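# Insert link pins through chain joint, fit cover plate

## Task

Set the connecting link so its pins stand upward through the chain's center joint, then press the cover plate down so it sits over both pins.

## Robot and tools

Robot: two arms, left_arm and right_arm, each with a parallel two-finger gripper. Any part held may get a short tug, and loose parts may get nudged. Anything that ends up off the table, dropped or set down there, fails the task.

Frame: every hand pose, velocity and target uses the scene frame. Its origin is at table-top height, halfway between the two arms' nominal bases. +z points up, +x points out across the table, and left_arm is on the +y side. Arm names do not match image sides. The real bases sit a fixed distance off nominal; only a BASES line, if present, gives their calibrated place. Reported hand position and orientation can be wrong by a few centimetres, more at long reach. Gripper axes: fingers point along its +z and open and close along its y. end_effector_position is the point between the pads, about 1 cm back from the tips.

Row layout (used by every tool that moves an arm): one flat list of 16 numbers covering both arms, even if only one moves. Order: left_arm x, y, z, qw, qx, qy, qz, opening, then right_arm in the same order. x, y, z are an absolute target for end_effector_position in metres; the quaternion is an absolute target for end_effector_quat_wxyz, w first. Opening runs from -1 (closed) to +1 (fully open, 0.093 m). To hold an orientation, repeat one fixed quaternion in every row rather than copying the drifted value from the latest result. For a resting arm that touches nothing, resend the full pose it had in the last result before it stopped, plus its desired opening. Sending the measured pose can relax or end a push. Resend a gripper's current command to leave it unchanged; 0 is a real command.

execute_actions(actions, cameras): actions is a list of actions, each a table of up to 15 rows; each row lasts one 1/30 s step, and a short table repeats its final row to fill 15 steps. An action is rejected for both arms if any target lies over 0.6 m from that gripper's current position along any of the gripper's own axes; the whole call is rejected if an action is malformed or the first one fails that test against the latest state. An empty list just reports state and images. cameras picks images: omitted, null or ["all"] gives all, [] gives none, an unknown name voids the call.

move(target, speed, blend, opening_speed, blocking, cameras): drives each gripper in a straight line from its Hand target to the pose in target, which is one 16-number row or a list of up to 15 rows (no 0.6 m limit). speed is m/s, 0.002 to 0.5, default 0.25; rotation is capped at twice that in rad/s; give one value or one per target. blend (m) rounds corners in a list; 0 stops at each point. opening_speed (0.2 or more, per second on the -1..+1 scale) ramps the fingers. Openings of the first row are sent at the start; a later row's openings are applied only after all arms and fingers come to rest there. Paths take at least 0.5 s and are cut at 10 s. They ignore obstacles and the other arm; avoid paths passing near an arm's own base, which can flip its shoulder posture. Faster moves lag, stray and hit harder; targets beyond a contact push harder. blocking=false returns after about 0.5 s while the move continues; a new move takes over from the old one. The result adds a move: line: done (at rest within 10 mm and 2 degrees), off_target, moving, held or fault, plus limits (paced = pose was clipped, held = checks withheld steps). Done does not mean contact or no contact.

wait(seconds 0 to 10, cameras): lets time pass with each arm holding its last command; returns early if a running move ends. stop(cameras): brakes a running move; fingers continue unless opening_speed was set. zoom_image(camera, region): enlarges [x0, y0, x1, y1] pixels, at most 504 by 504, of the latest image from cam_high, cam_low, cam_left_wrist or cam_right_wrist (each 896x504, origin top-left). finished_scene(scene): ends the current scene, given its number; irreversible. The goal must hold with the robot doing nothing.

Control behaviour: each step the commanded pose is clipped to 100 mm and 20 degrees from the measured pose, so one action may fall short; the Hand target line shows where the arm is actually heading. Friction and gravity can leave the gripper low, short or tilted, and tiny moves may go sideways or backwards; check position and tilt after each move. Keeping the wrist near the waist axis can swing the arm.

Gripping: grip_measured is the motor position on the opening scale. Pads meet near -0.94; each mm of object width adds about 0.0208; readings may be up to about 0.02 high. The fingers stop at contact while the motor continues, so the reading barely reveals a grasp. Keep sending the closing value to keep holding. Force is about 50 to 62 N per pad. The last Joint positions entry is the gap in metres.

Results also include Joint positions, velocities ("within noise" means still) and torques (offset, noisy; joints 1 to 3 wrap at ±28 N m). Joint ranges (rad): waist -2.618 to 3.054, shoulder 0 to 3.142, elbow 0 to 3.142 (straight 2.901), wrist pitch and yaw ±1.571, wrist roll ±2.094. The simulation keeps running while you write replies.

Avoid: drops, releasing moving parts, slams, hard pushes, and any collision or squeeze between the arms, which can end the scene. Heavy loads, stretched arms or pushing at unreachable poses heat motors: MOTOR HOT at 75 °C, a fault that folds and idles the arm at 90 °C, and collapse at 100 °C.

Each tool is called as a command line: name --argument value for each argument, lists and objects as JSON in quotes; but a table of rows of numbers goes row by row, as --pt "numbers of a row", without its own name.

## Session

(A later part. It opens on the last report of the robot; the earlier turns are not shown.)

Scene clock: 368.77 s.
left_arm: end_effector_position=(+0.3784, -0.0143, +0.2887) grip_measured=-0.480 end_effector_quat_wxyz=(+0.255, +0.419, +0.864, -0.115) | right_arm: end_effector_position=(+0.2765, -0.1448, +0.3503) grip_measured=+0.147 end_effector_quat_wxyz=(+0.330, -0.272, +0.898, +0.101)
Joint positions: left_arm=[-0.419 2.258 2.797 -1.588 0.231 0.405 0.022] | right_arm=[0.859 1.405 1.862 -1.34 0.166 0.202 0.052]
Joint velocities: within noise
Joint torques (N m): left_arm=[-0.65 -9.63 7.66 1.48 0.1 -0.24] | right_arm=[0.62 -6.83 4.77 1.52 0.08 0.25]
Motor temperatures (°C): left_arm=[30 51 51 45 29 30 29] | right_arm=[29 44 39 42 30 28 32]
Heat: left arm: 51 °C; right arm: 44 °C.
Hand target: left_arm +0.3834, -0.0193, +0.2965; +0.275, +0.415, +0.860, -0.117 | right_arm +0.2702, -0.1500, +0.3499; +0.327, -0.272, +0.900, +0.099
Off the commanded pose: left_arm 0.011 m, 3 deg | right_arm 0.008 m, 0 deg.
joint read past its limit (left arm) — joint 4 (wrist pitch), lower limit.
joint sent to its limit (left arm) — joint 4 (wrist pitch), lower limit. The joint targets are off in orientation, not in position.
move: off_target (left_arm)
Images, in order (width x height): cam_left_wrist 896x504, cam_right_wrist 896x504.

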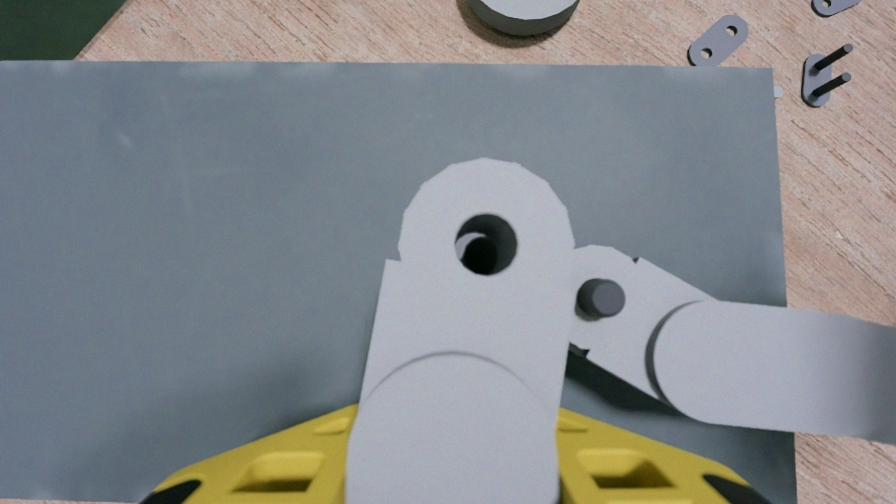

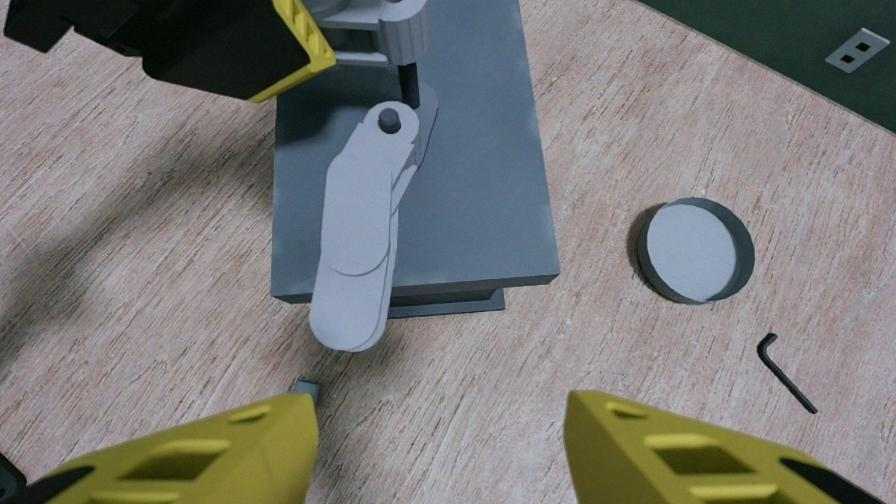

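move --pt "0.3835 -0.0222 0.291 0.2326 0.4234 0.8682 -0.1135 -0.7 0.27 -0.15 0.35 0.3274 -0.2716 0.8996 0.0988 0.15" --speed 0.04 --cameras '["cam_left_wrist","cam_right_wrist"]'

zoom_image --camera "cam_left_wrist" --region '[440, 190, 620, 320]'

Scene clock: 371.43 s.
left_arm: end_effector_position=(+0.3783, -0.0172, +0.2853) grip_measured=-0.480 end_effector_quat_wxyz=(+0.251, +0.420, +0.864, -0.116) | right_arm: end_effector_position=(+0.2765, -0.1448, +0.3503) grip_measured=+0.147 end_effector_quat_wxyz=(+0.330, -0.272, +0.898, +0.101)
Joint positions: left_arm=[-0.425 2.265 2.797 -1.588 0.229 0.403 0.022] | right_arm=[0.859 1.405 1.862 -1.34 0.166 0.202 0.052]
Joint velocities: within noise
Joint torques (N m): left_arm=[-0.65 -9.74 6.93 1.47 0.09 -0.21] | right_arm=[0.64 -6.83 4.77 1.52 0.08 0.25]
Motor temperatures (°C): left_arm=[30 50 51 45 29 30 30] | right_arm=[29 44 39 42 30 28 32]
Heat: left arm: 51 °C; right arm: 44 °C.
Hand target: left_arm +0.3831, -0.0220, +0.2904; +0.267, +0.416, +0.861, -0.116 | right_arm +0.2702, -0.1500, +0.3499; +0.327, -0.272, +0.900, +0.099
Off the commanded pose: left_arm 0.009 m, 2 deg | right_arm 0.008 m, 0 deg.
joint read past its limit (left arm) — joint 4 (wrist pitch), lower limit.
joint sent to its limit (left arm) — joint 4 (wrist pitch), lower limit. The joint targets are off in orientation, not in position.
move: done
Images, in order (width x height): cam_left_wrist 896x504, cam_right_wrist 896x504.

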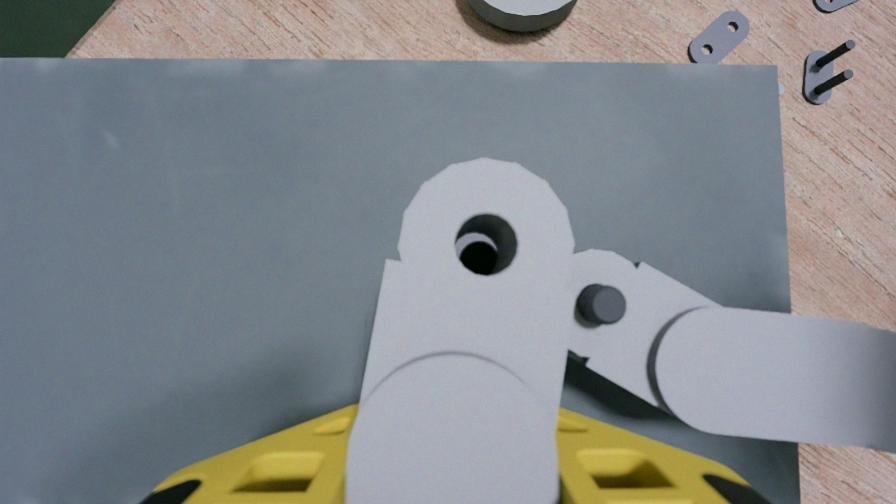

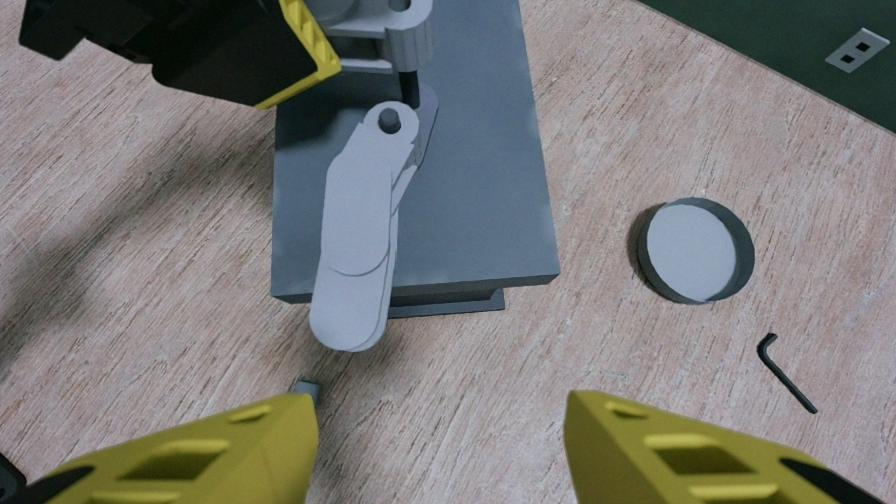

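Scaled by 2.800 from the camera's 896x504 image, which has a finer 1280x720 frame.

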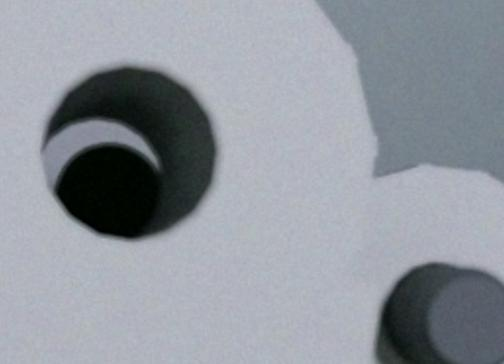

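move --pt "0.382 -0.0237 0.286 0.2326 0.4234 0.8682 -0.1135 -0.7 0.27 -0.15 0.35 0.3274 -0.2716 0.8996 0.0988 0.15" --speed 0.04 --cameras '["cam_left_wrist"]'

zoom_image --camera "cam_left_wrist" --region '[440, 190, 620, 320]'

Scene clock: 373.47 s.
left_arm: end_effector_position=(+0.3774, -0.0188, +0.2852) grip_measured=-0.480 end_effector_quat_wxyz=(+0.251, +0.422, +0.864, -0.115) | right_arm: end_effector_position=(+0.2765, -0.1448, +0.3503) grip_measured=+0.147 end_effector_quat_wxyz=(+0.330, -0.272, +0.898, +0.101)
Joint positions: left_arm=[-0.429 2.265 2.797 -1.588 0.227 0.402 0.022] | right_arm=[0.859 1.405 1.862 -1.34 0.166 0.202 0.052]
Joint velocities: within noise
Joint torques (N m): left_arm=[-0.69 -9.76 5.52 1.47 0.07 -0.21] | right_arm=[0.65 -6.83 4.77 1.52 0.08 0.25]
Motor temperatures (°C): left_arm=[30 50 50 45 29 30 30] | right_arm=[29 44 39 42 30 28 32]
Heat: left arm: 50 °C; right arm: 44 °C.
Hand target: left_arm +0.3816, -0.0235, +0.2854; +0.259, +0.418, +0.863, -0.116 | right_arm +0.2702, -0.1500, +0.3499; +0.327, -0.272, +0.900, +0.099
Off the commanded pose: left_arm 0.007 m, 2 deg | right_arm 0.008 m, 0 deg.
joint read past its limit (left arm) — joint 4 (wrist pitch), lower limit.
joint sent to its limit (left arm) — joint 4 (wrist pitch), lower limit. The joint targets are off in orientation, not in position.
move: done
Images, in order (width x height): cam_left_wrist 896x504.

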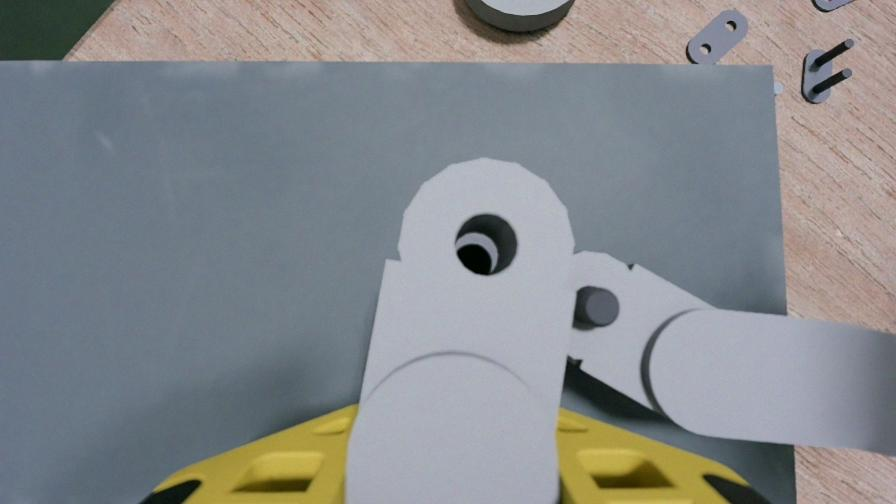

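Scaled by 2.800 from the camera's 896x504 image, which has a finer 1280x720 frame.

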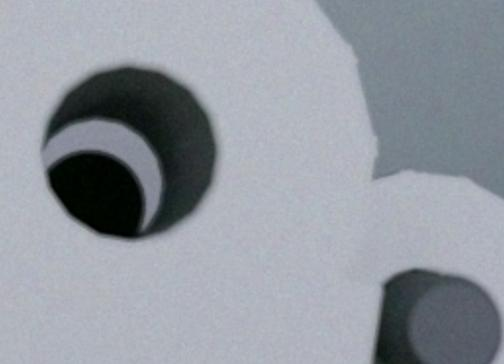

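move --pt "0.3812 -0.0241 0.279 0.2326 0.4234 0.8682 -0.1135 -0.7 0.27 -0.15 0.35 0.3274 -0.2716 0.8996 0.0988 0.15" --speed 0.04 --cameras '["cam_left_wrist"]'

zoom_image --camera "cam_left_wrist" --region '[440, 190, 620, 320]'

Scene clock: 375.23 s.
left_arm: end_effector_position=(+0.3764, -0.0194, +0.2801) grip_measured=-0.480 end_effector_quat_wxyz=(+0.242, +0.423, +0.866, -0.114) | right_arm: end_effector_position=(+0.2765, -0.1448, +0.3503) grip_measured=+0.147 end_effector_quat_wxyz=(+0.330, -0.272, +0.898, +0.101)
Joint positions: left_arm=[-0.432 2.265 2.781 -1.588 0.225 0.402 0.022] | right_arm=[0.859 1.405 1.862 -1.34 0.166 0.202 0.052]
Joint velocities: within noise
Joint torques (N m): left_arm=[-0.53 -9.68 5.24 1.44 0.08 -0.17] | right_arm=[0.62 -6.82 4.77 1.52 0.07 0.25]
Motor temperatures (°C): left_arm=[30 50 50 45 29 30 30] | right_arm=[29 44 39 42 30 28 32]
Heat: left arm: 50 °C; right arm: 44 °C.
Hand target: left_arm +0.3808, -0.0240, +0.2785; +0.248, +0.420, +0.865, -0.115 | right_arm +0.2702, -0.1500, +0.3499; +0.327, -0.272, +0.900, +0.099
Off the commanded pose: left_arm 0.007 m, 1 deg | right_arm 0.008 m, 0 deg.
joint read past its limit (left arm) — joint 4 (wrist pitch), lower limit.
joint sent to its limit (left arm) — joint 4 (wrist pitch), lower limit. The joint targets still meet the commanded pose.
move: done
Images, in order (width x height): cam_left_wrist 896x504.

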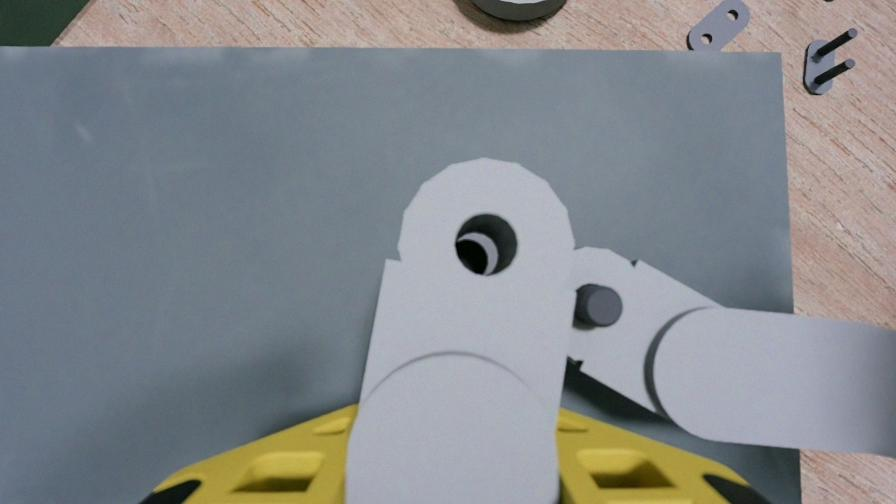

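Scaled by 2.800 from the camera's 896x504 image, which has a finer 1280x720 frame.

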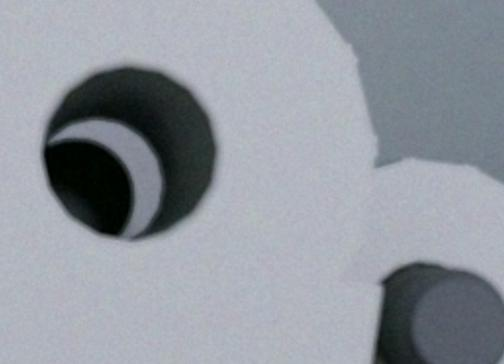

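move --pt "0.3814 -0.0234 0.270 0.2326 0.4234 0.8682 -0.1135 -0.7 0.27 -0.15 0.35 0.3274 -0.2716 0.8996 0.0988 0.15" --speed 0.04 --cameras '["cam_left_wrist","cam_right_wrist"]'

zoom_image --camera "cam_left_wrist" --region '[440, 190, 620, 320]'

Scene clock: 376.93 s.
left_arm: end_effector_position=(+0.3779, -0.0201, +0.2782) grip_measured=-0.480 end_effector_quat_wxyz=(+0.242, +0.423, +0.866, -0.114) | right_arm: end_effector_position=(+0.2765, -0.1448, +0.3503) grip_measured=+0.147 end_effector_quat_wxyz=(+0.330, -0.272, +0.898, +0.101)
Joint positions: left_arm=[-0.432 2.265 2.77 -1.578 0.225 0.402 0.022] | right_arm=[0.859 1.405 1.862 -1.34 0.166 0.202 0.052]
Joint velocities: within noise
Joint torques (N m): left_arm=[-0.51 -9.31 4.33 1.35 0.09 -0.09] | right_arm=[0.64 -6.83 4.78 1.52 0.07 0.25]
Motor temperatures (°C): left_arm=[30 50 50 45 29 30 30] | right_arm=[29 44 39 42 30 28 32]
Heat: left arm: 50 °C; right arm: 44 °C.
Hand target: left_arm +0.3811, -0.0233, +0.2697; +0.236, +0.423, +0.868, -0.114 | right_arm +0.2702, -0.1500, +0.3499; +0.327, -0.272, +0.900, +0.099
Off the commanded pose: left_arm 0.009 m, 1 deg | right_arm 0.008 m, 0 deg.
joint read past its limit (left arm) — joint 4 (wrist pitch), lower limit.
joint sent to its limit (left arm) — joint 4 (wrist pitch), lower limit. The joint targets still meet the commanded pose.
move: done
Images, in order (width x height): cam_left_wrist 896x504, cam_right_wrist 896x504.

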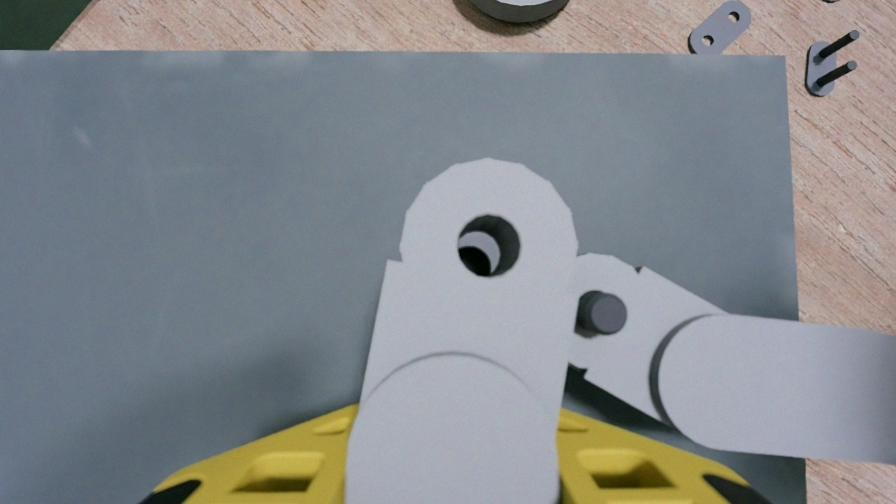

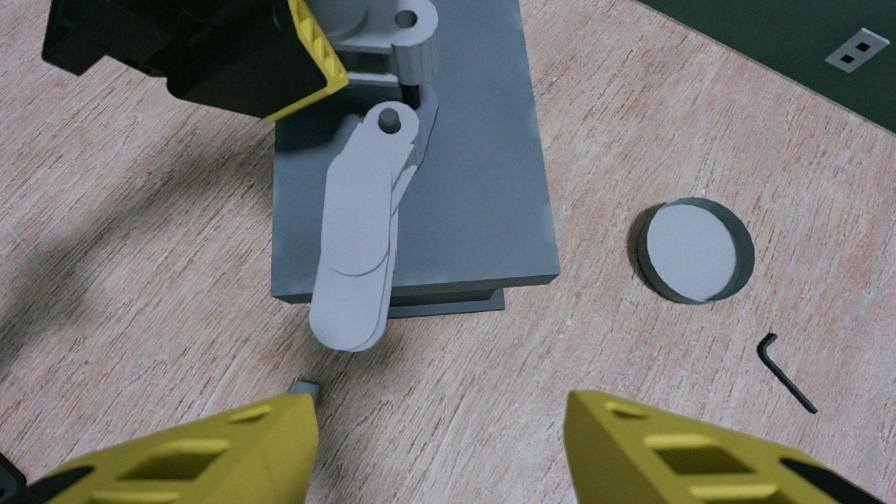

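Scaled by 2.800 from the camera's 896x504 image, which has a finer 1280x720 frame.

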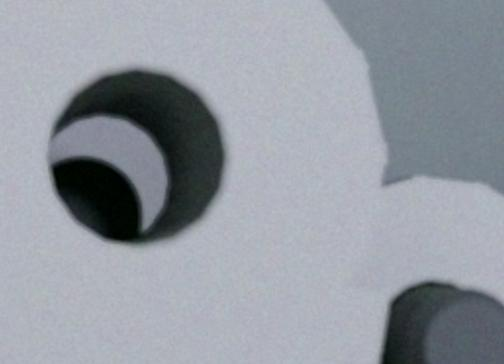

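move --pt "0.3812 -0.0155 0.283 0.2326 0.4234 0.8682 -0.1135 -0.7 0.27 -0.15 0.35 0.3274 -0.2716 0.8996 0.0988 0.15" --speed 0.04 --cameras '["cam_left_wrist","cam_right_wrist"]'

zoom_image --camera "cam_left_wrist" --region '[440, 190, 620, 320]'

Scene clock: 378.67 s.
left_arm: end_effector_position=(+0.3797, -0.0171, +0.2782) grip_measured=-0.480 end_effector_quat_wxyz=(+0.243, +0.420, +0.867, -0.114) | right_arm: end_effector_position=(+0.2765, -0.1448, +0.3503) grip_measured=+0.147 end_effector_quat_wxyz=(+0.330, -0.272, +0.898, +0.101)
Joint positions: left_arm=[-0.425 2.265 2.77 -1.578 0.225 0.402 0.022] | right_arm=[0.859 1.405 1.862 -1.34 0.166 0.202 0.052]
Joint velocities: within noise
Joint torques (N m): left_arm=[0.31 -11.6 4.45 1.35 0.17 0.01] | right_arm=[0.65 -6.8 4.78 1.52 0.08 0.25]
Motor temperatures (°C): left_arm=[30 51 50 45 29 30 30] | right_arm=[29 44 39 42 30 28 32]
Heat: left arm: 51 °C; right arm: 44 °C.
Hand target: left_arm +0.3809, -0.0154, +0.2825; +0.250, +0.420, +0.865, -0.115 | right_arm +0.2702, -0.1500, +0.3499; +0.327, -0.272, +0.900, +0.099
Off the commanded pose: left_arm 0.005 m, 1 deg | right_arm 0.008 m, 0 deg.
joint read past its limit (left arm) — joint 4 (wrist pitch), lower limit.
joint sent to its limit (left arm) — joint 4 (wrist pitch), lower limit. The joint targets still meet the commanded pose.
move: done
Images, in order (width x height): cam_left_wrist 896x504, cam_right_wrist 896x504.

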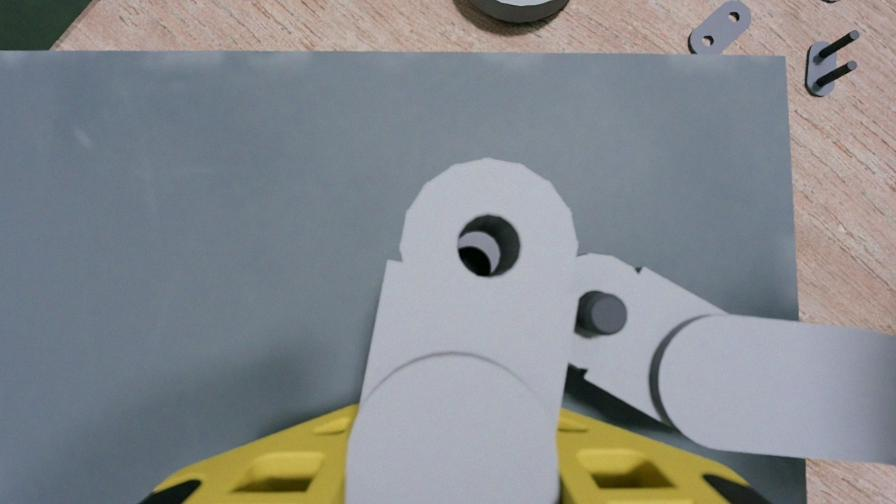

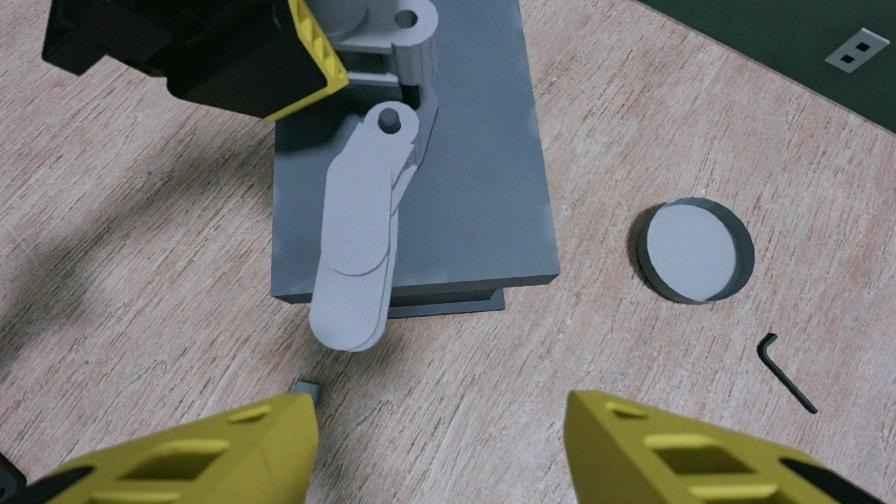

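Scaled by 2.800 from the camera's 896x504 image, which has a finer 1280x720 frame.

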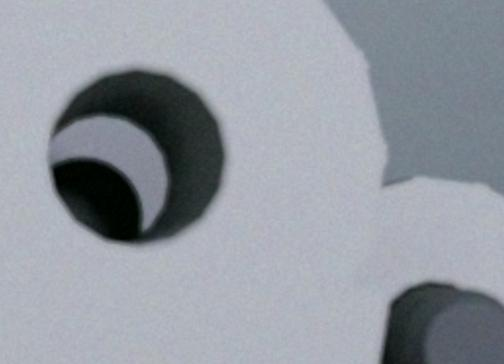

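wait --seconds 0.5 --cameras '["cam_left_wrist"]'

zoom_image --camera "cam_left_wrist" --region '[440, 190, 620, 320]'

Scene clock: 379.70 s.
left_arm: end_effector_position=(+0.3797, -0.0171, +0.2782) grip_measured=-0.480 end_effector_quat_wxyz=(+0.243, +0.420, +0.867, -0.114) | right_arm: end_effector_position=(+0.2765, -0.1448, +0.3503) grip_measured=+0.147 end_effector_quat_wxyz=(+0.330, -0.272, +0.898, +0.101)
Joint positions: left_arm=[-0.425 2.265 2.77 -1.578 0.225 0.402 0.022] | right_arm=[0.859 1.405 1.862 -1.34 0.166 0.202 0.052]
Joint velocities: within noise
Joint torques (N m): left_arm=[0.29 -11.56 4.45 1.36 0.16 0.01] | right_arm=[0.64 -6.83 4.78 1.52 0.08 0.25]
Motor temperatures (°C): left_arm=[30 51 50 45 29 30 30] | right_arm=[29 44 39 42 30 28 32]
Heat: left arm: 51 °C; right arm: 44 °C.
Hand target: left_arm +0.3809, -0.0154, +0.2825; +0.250, +0.420, +0.865, -0.115 | right_arm +0.2702, -0.1500, +0.3499; +0.327, -0.272, +0.900, +0.099
Tool commands: left_gripper/opening=-0.7 right_gripper/opening=+0.15
Off the commanded pose: left_arm 0.005 m, 1 deg | right_arm 0.008 m, 0 deg.
joint read past its limit (left arm) — joint 4 (wrist pitch), lower limit.
wait: 0.50 s; at rest from the start
Images, in order (width x height): cam_left_wrist 896x504.

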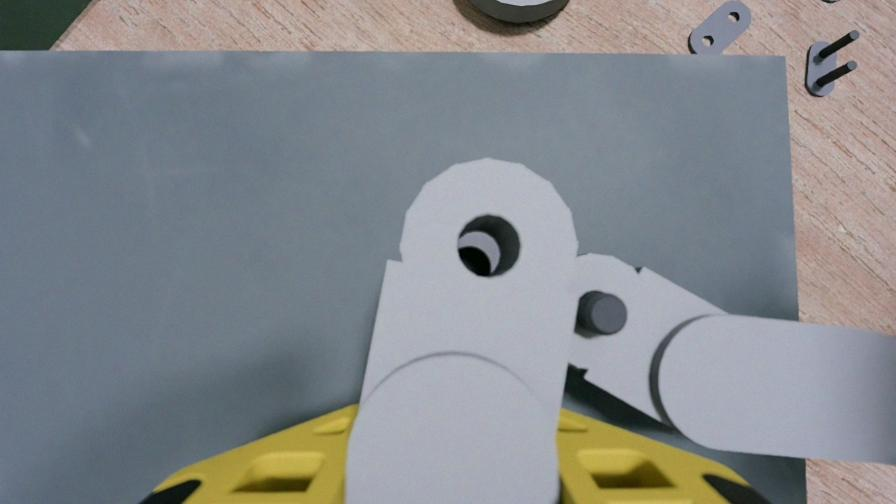

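Scaled by 2.800 from the camera's 896x504 image, which has a finer 1280x720 frame.

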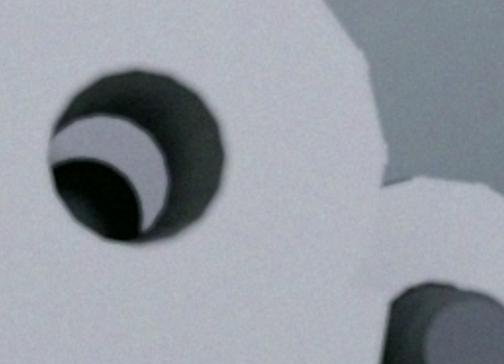

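move --pt "0.3812 -0.0135 0.286 0.2326 0.4234 0.8682 -0.1135 -0.7 0.27 -0.15 0.35 0.3274 -0.2716 0.8996 0.0988 0.15" --speed 0.04 --cameras '["cam_left_wrist"]'

zoom_image --camera "cam_left_wrist" --region '[440, 190, 620, 320]'

Scene clock: 380.93 s.
left_arm: end_effector_position=(+0.3797, -0.0171, +0.2784) grip_measured=-0.480 end_effector_quat_wxyz=(+0.243, +0.419, +0.867, -0.116) | right_arm: end_effector_position=(+0.2765, -0.1448, +0.3503) grip_measured=+0.147 end_effector_quat_wxyz=(+0.330, -0.272, +0.898, +0.101)
Joint positions: left_arm=[-0.423 2.265 2.77 -1.578 0.229 0.402 0.022] | right_arm=[0.859 1.405 1.862 -1.34 0.166 0.202 0.052]
Joint velocities: within noise
Joint torques (N m): left_arm=[0.5 -12.1 4.53 1.35 0.15 0.04] | right_arm=[0.64 -6.84 4.78 1.52 0.08 0.25]
Motor temperatures (°C): left_arm=[30 51 50 44 29 30 30] | right_arm=[29 44 39 42 30 28 32]
Heat: left arm: 51 °C; right arm: 44 °C.
Hand target: left_arm +0.3809, -0.0135, +0.2854; +0.254, +0.419, +0.864, -0.115 | right_arm +0.2702, -0.1500, +0.3499; +0.327, -0.272, +0.900, +0.099
Off the commanded pose: left_arm 0.009 m, 1 deg | right_arm 0.008 m, 0 deg.
joint read past its limit (left arm) — joint 4 (wrist pitch), lower limit.
joint sent to its limit (left arm) — joint 4 (wrist pitch), lower limit. The joint targets are off in orientation, not in position.
move: done
Images, in order (width x height): cam_left_wrist 896x504.

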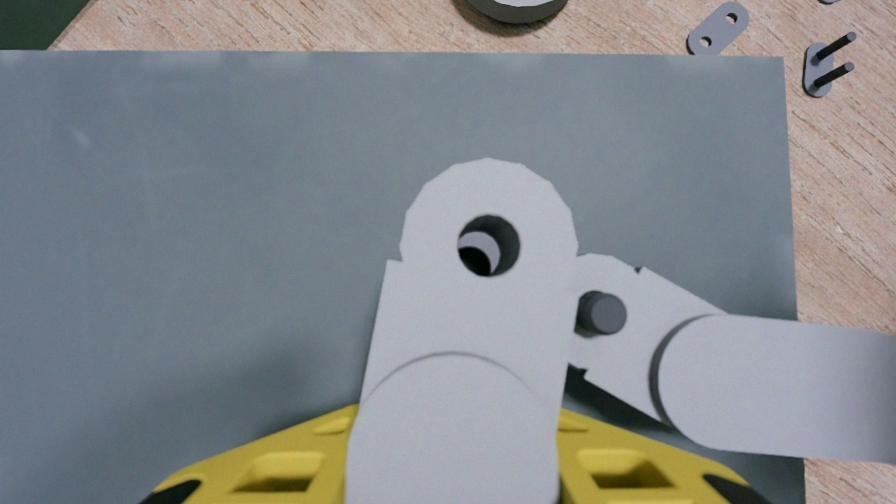

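Scaled by 2.800 from the camera's 896x504 image, which has a finer 1280x720 frame.

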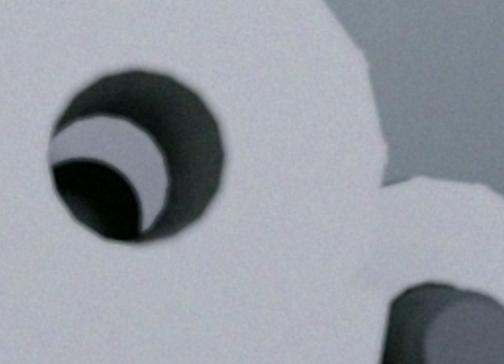

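move --pt "0.3812 -0.0135 0.291 0.2326 0.4234 0.8682 -0.1135 -0.7 0.27 -0.15 0.35 0.3274 -0.2716 0.8996 0.0988 0.15" --speed 0.04 --cameras '["cam_left_wrist","cam_right_wrist"]'

zoom_image --camera "cam_left_wrist" --region '[440, 190, 620, 320]'

Scene clock: 382.10 s.
left_arm: end_effector_position=(+0.3798, -0.0169, +0.2784) grip_measured=-0.480 end_effector_quat_wxyz=(+0.243, +0.419, +0.867, -0.116) | right_arm: end_effector_position=(+0.2765, -0.1448, +0.3503) grip_measured=+0.147 end_effector_quat_wxyz=(+0.330, -0.272, +0.898, +0.101)
Joint positions: left_arm=[-0.423 2.265 2.77 -1.578 0.23 0.402 0.022] | right_arm=[0.859 1.405 1.862 -1.34 0.166 0.202 0.052]
Joint velocities: within noise
Joint torques (N m): left_arm=[0.53 -12.4 5.46 1.35 0.15 0] | right_arm=[0.65 -6.83 4.79 1.52 0.08 0.25]
Motor temperatures (°C): left_arm=[30 51 50 44 29 30 30] | right_arm=[29 44 39 42 30 28 32]
Heat: left arm: 51 °C; right arm: 44 °C.
Hand target: left_arm +0.3808, -0.0134, +0.2903; +0.260, +0.417, +0.863, -0.115 | right_arm +0.2702, -0.1500, +0.3499; +0.327, -0.272, +0.900, +0.099
Off the commanded pose: left_arm 0.013 m, 1 deg | right_arm 0.008 m, 0 deg.
joint read past its limit (left arm) — joint 4 (wrist pitch), lower limit.
joint sent to its limit (left arm) — joint 4 (wrist pitch), lower limit. The joint targets are off in orientation, not in position.
move: off_target (left_arm)
Images, in order (width x height): cam_left_wrist 896x504, cam_right_wrist 896x504.

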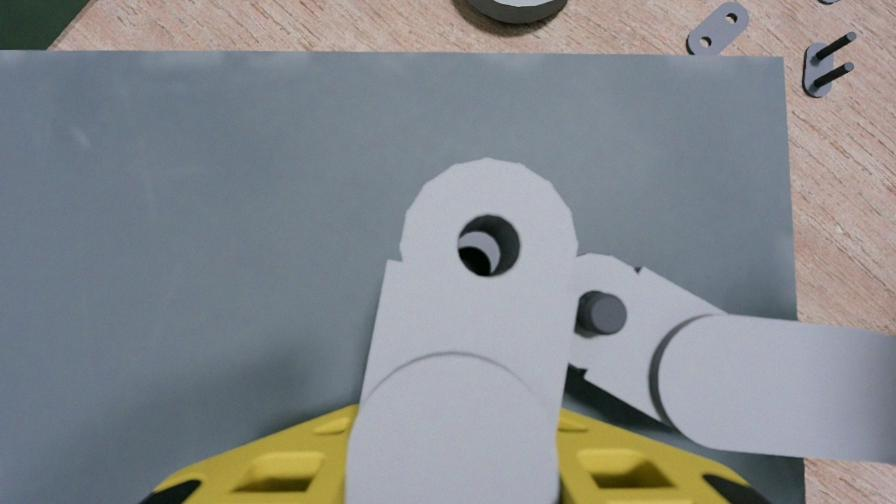

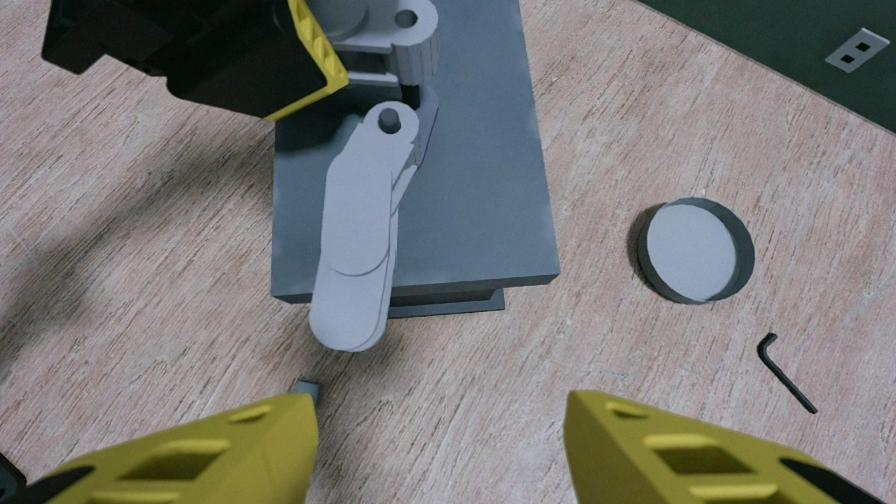

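Scaled by 2.800 from the camera's 896x504 image, which has a finer 1280x720 frame.

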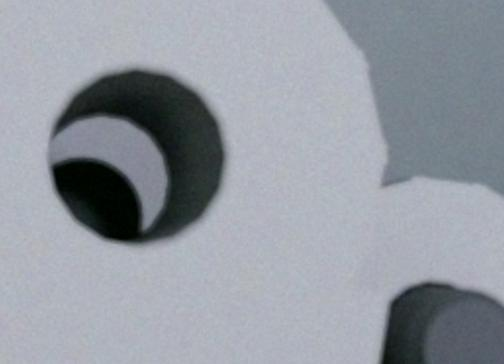

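move --pt "0.3812 -0.0135 0.299 0.2326 0.4234 0.8682 -0.1135 -0.7 0.27 -0.15 0.35 0.3274 -0.2716 0.8996 0.0988 0.15" --speed 0.04 --cameras '["cam_left_wrist"]'

zoom_image --camera "cam_left_wrist" --region '[440, 190, 620, 320]'

Scene clock: 383.50 s.
left_arm: end_effector_position=(+0.3798, -0.0169, +0.2784) grip_measured=-0.480 end_effector_quat_wxyz=(+0.243, +0.419, +0.867, -0.116) | right_arm: end_effector_position=(+0.2765, -0.1448, +0.3503) grip_measured=+0.147 end_effector_quat_wxyz=(+0.330, -0.272, +0.898, +0.101)
Joint positions: left_arm=[-0.423 2.265 2.77 -1.578 0.23 0.402 0.022] | right_arm=[0.859 1.405 1.862 -1.34 0.166 0.202 0.052]
Joint velocities: within noise
Joint torques (N m): left_arm=[0.51 -12.81 7.06 1.35 0.15 -0.06] | right_arm=[0.66 -6.82 4.79 1.52 0.07 0.25]
Motor temperatures (°C): left_arm=[30 51 50 44 29 30 30] | right_arm=[29 44 39 42 30 28 32]
Heat: left arm: 51 °C; right arm: 44 °C.
Hand target: left_arm +0.3805, -0.0132, +0.2982; +0.271, +0.415, +0.861, -0.116 | right_arm +0.2702, -0.1500, +0.3499; +0.327, -0.272, +0.900, +0.099
Off the commanded pose: left_arm 0.021 m, 1 deg | right_arm 0.008 m, 0 deg.
joint read past its limit (left arm) — joint 4 (wrist pitch), lower limit.
joint sent to its limit (left arm) — joint 4 (wrist pitch), lower limit. The joint targets are off in orientation, not in position.
move: off_target (left_arm)
Images, in order (width x height): cam_left_wrist 896x504.

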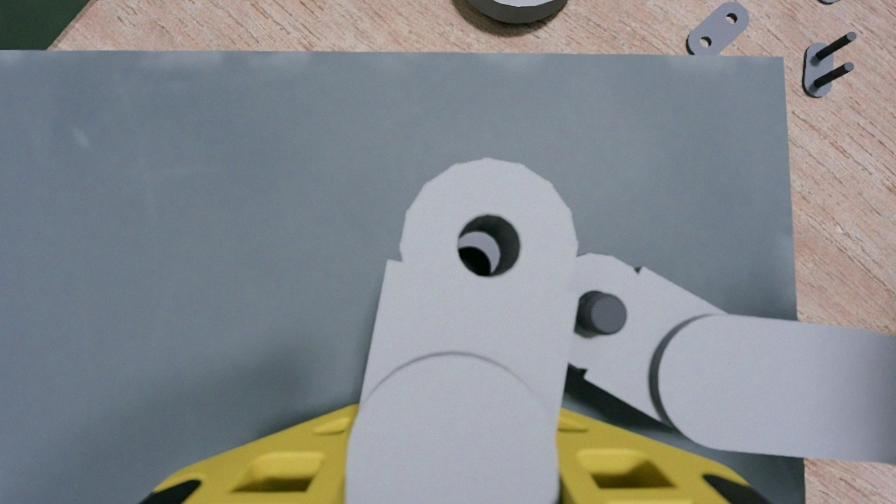

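Scaled by 2.800 from the camera's 896x504 image, which has a finer 1280x720 frame.

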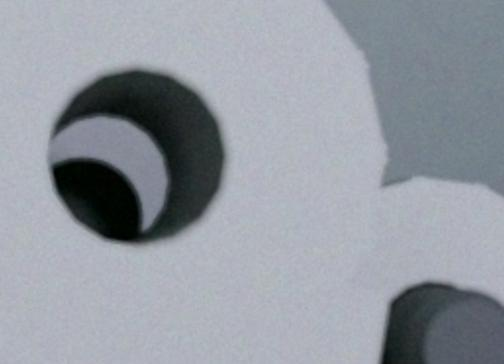

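move --pt "0.3808 -0.0135 0.306 0.2326 0.4234 0.8682 -0.1135 -0.7 0.27 -0.15 0.35 0.3274 -0.2716 0.8996 0.0988 0.15" --speed 0.04 --cameras '["cam_left_wrist"]'

zoom_image --camera "cam_left_wrist" --region '[440, 190, 620, 320]'

Scene clock: 385.23 s.
left_arm: end_effector_position=(+0.3794, -0.0154, +0.2798) grip_measured=-0.480 end_effector_quat_wxyz=(+0.243, +0.418, +0.868, -0.115) | right_arm: end_effector_position=(+0.2765, -0.1448, +0.3503) grip_measured=+0.147 end_effector_quat_wxyz=(+0.330, -0.272, +0.898, +0.101)
Joint positions: left_arm=[-0.42 2.265 2.777 -1.584 0.23 0.402 0.022] | right_arm=[0.859 1.405 1.862 -1.34 0.166 0.202 0.052]
Joint velocities: within noise
Joint torques (N m): left_arm=[0.29 -13.22 7.75 1.39 0.16 -0.12] | right_arm=[0.64 -6.82 4.77 1.52 0.07 0.25]
Motor temperatures (°C): left_arm=[30 52 50 44 29 30 30] | right_arm=[29 44 39 42 30 28 32]
Heat: left arm: 52 °C; right arm: 44 °C.
Hand target: left_arm +0.3798, -0.0131, +0.3050; +0.280, +0.413, +0.858, -0.117 | right_arm +0.2702, -0.1500, +0.3499; +0.327, -0.272, +0.900, +0.099
Off the commanded pose: left_arm 0.026 m, 1 deg | right_arm 0.008 m, 0 deg.
joint read past its limit (left arm) — joint 4 (wrist pitch), lower limit.
joint sent to its limit (left arm) — joint 4 (wrist pitch), lower limit. The joint targets are off in orientation, not in position.
move: off_target (left_arm)
Images, in order (width x height): cam_left_wrist 896x504.

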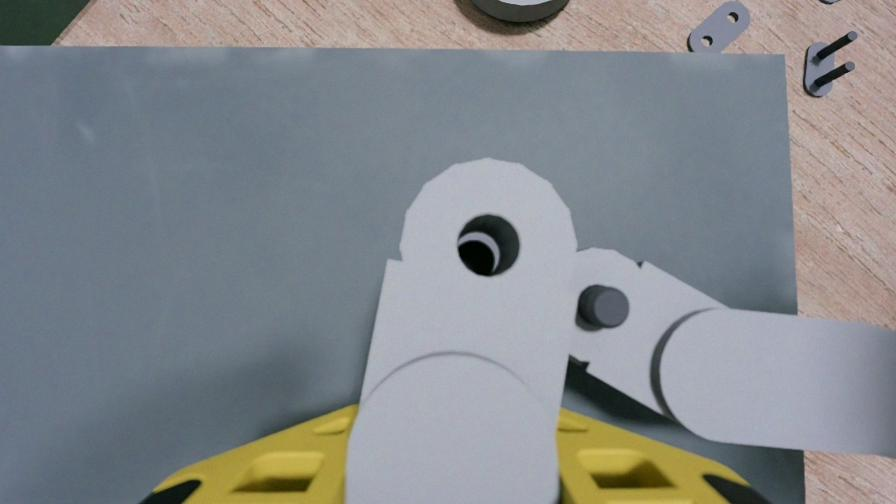

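Scaled by 2.800 from the camera's 896x504 image, which has a finer 1280x720 frame.

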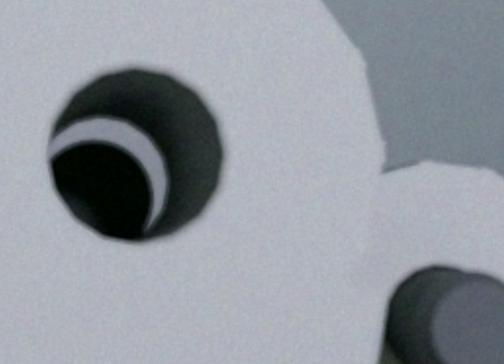

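move --pt "0.3808 -0.0135 0.286 0.2326 0.4234 0.8682 -0.1135 -0.7 0.27 -0.15 0.35 0.3274 -0.2716 0.8996 0.0988 0.15" --speed 0.06 --cameras '["cam_left_wrist"]'

zoom_image --camera "cam_left_wrist" --region '[440, 190, 620, 320]'

Scene clock: 388.10 s.
left_arm: end_effector_position=(+0.3785, -0.0149, +0.2740) grip_measured=-0.480 end_effector_quat_wxyz=(+0.233, +0.418, +0.870, -0.115) | right_arm: end_effector_position=(+0.2765, -0.1448, +0.3503) grip_measured=+0.147 end_effector_quat_wxyz=(+0.330, -0.272, +0.898, +0.101)
Joint positions: left_arm=[-0.42 2.265 2.758 -1.585 0.23 0.402 0.022] | right_arm=[0.859 1.405 1.862 -1.34 0.166 0.202 0.052]
Joint velocities: within noise
Joint torques (N m): left_arm=[0.27 -12.33 5.26 1.38 0.14 0.04] | right_arm=[0.62 -6.83 4.78 1.52 0.08 0.25]
Motor temperatures (°C): left_arm=[30 53 50 44 29 30 30] | right_arm=[29 44 39 42 30 28 32]
Heat: left arm: 53 °C; right arm: 44 °C.
Hand target: left_arm +0.3805, -0.0134, +0.2854; +0.253, +0.419, +0.864, -0.115 | right_arm +0.2702, -0.1500, +0.3499; +0.327, -0.272, +0.900, +0.099
Off the commanded pose: left_arm 0.012 m, 1 deg | right_arm 0.008 m, 0 deg.
joint read past its limit (left arm) — joint 4 (wrist pitch), lower limit.
joint sent to its limit (left arm) — joint 4 (wrist pitch), lower limit. The joint targets still meet the commanded pose.
move: off_target (left_arm)
Images, in order (width x height): cam_left_wrist 896x504.

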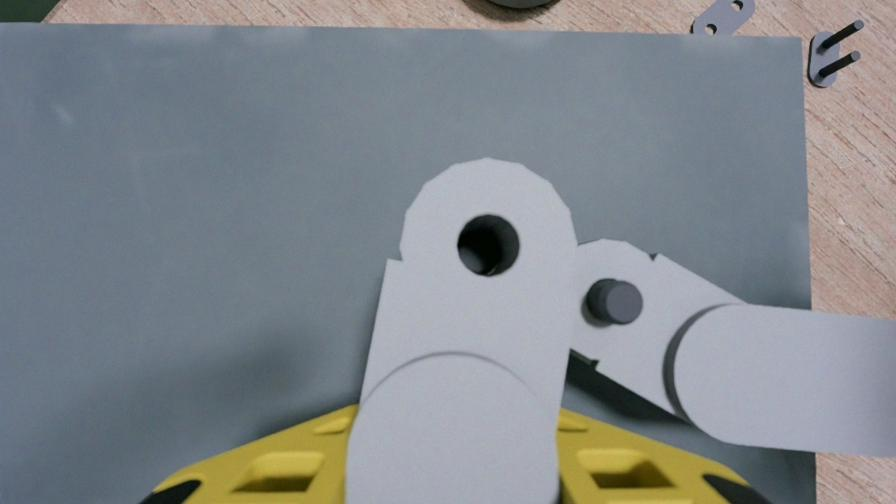

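Scaled by 2.800 from the camera's 896x504 image, which has a finer 1280x720 frame.

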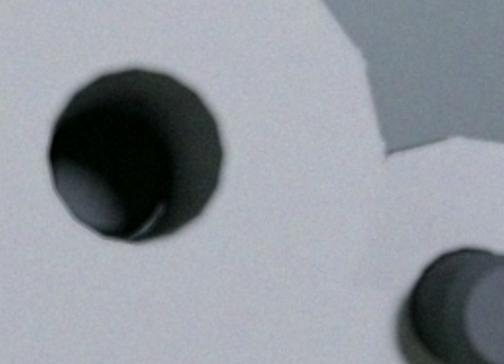

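move --pt "0.3805 -0.0137 0.276 0.2326 0.4234 0.8682 -0.1135 -0.7 0.27 -0.15 0.35 0.3274 -0.2716 0.8996 0.0988 0.15" --speed 0.06 --cameras '["cam_left_wrist","cam_right_wrist"]'

zoom_image --camera "cam_left_wrist" --region '[440, 190, 620, 320]'

Scene clock: 389.33 s.
left_arm: end_effector_position=(+0.3775, -0.0145, +0.2669) grip_measured=-0.480 end_effector_quat_wxyz=(+0.222, +0.419, +0.873, -0.115) | right_arm: end_effector_position=(+0.2765, -0.1448, +0.3503) grip_measured=+0.147 end_effector_quat_wxyz=(+0.330, -0.272, +0.898, +0.101)
Joint positions: left_arm=[-0.42 2.265 2.734 -1.585 0.23 0.403 0.022] | right_arm=[0.859 1.405 1.862 -1.34 0.166 0.202 0.052]
Joint velocities: within noise
Joint torques (N m): left_arm=[0.17 -11.88 5.3 1.34 0.14 0.1] | right_arm=[0.65 -6.82 4.78 1.52 0.08 0.25]
Motor temperatures (°C): left_arm=[30 53 50 44 29 30 30] | right_arm=[29 44 39 42 30 28 32]
Heat: left arm: 53 °C; right arm: 44 °C.
Hand target: left_arm +0.3803, -0.0136, +0.2756; +0.239, +0.422, +0.867, -0.114 | right_arm +0.2702, -0.1500, +0.3499; +0.327, -0.272, +0.900, +0.099
Off the commanded pose: left_arm 0.010 m, 1 deg | right_arm 0.008 m, 0 deg.
joint read past its limit (left arm) — joint 4 (wrist pitch), lower limit.
joint sent to its limit (left arm) — joint 4 (wrist pitch), lower limit. The joint targets still meet the commanded pose.
move: done
Images, in order (width x height): cam_left_wrist 896x504, cam_right_wrist 896x504.

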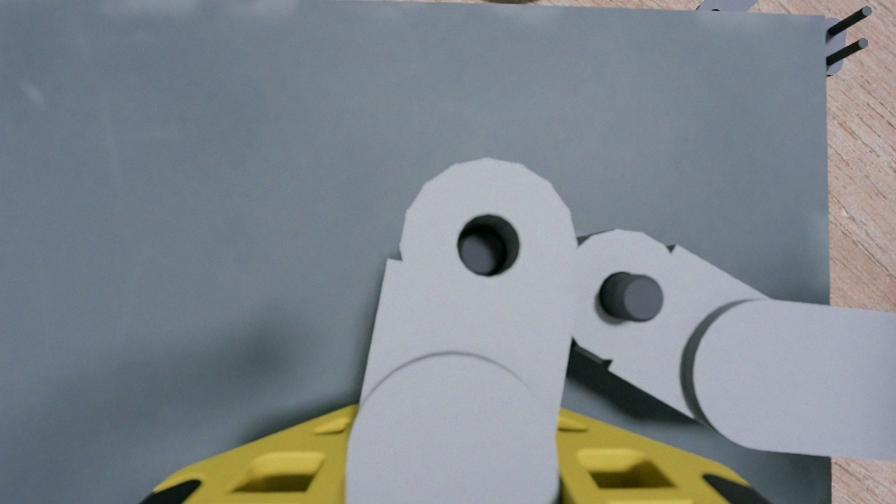

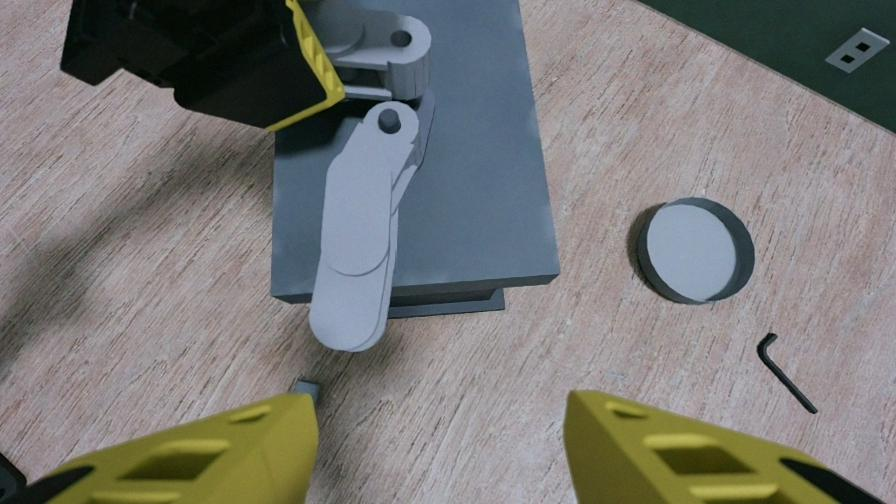

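Scaled by 2.800 from the camera's 896x504 image, which has a finer 1280x720 frame.

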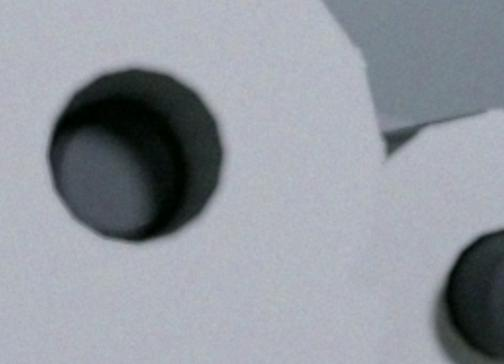

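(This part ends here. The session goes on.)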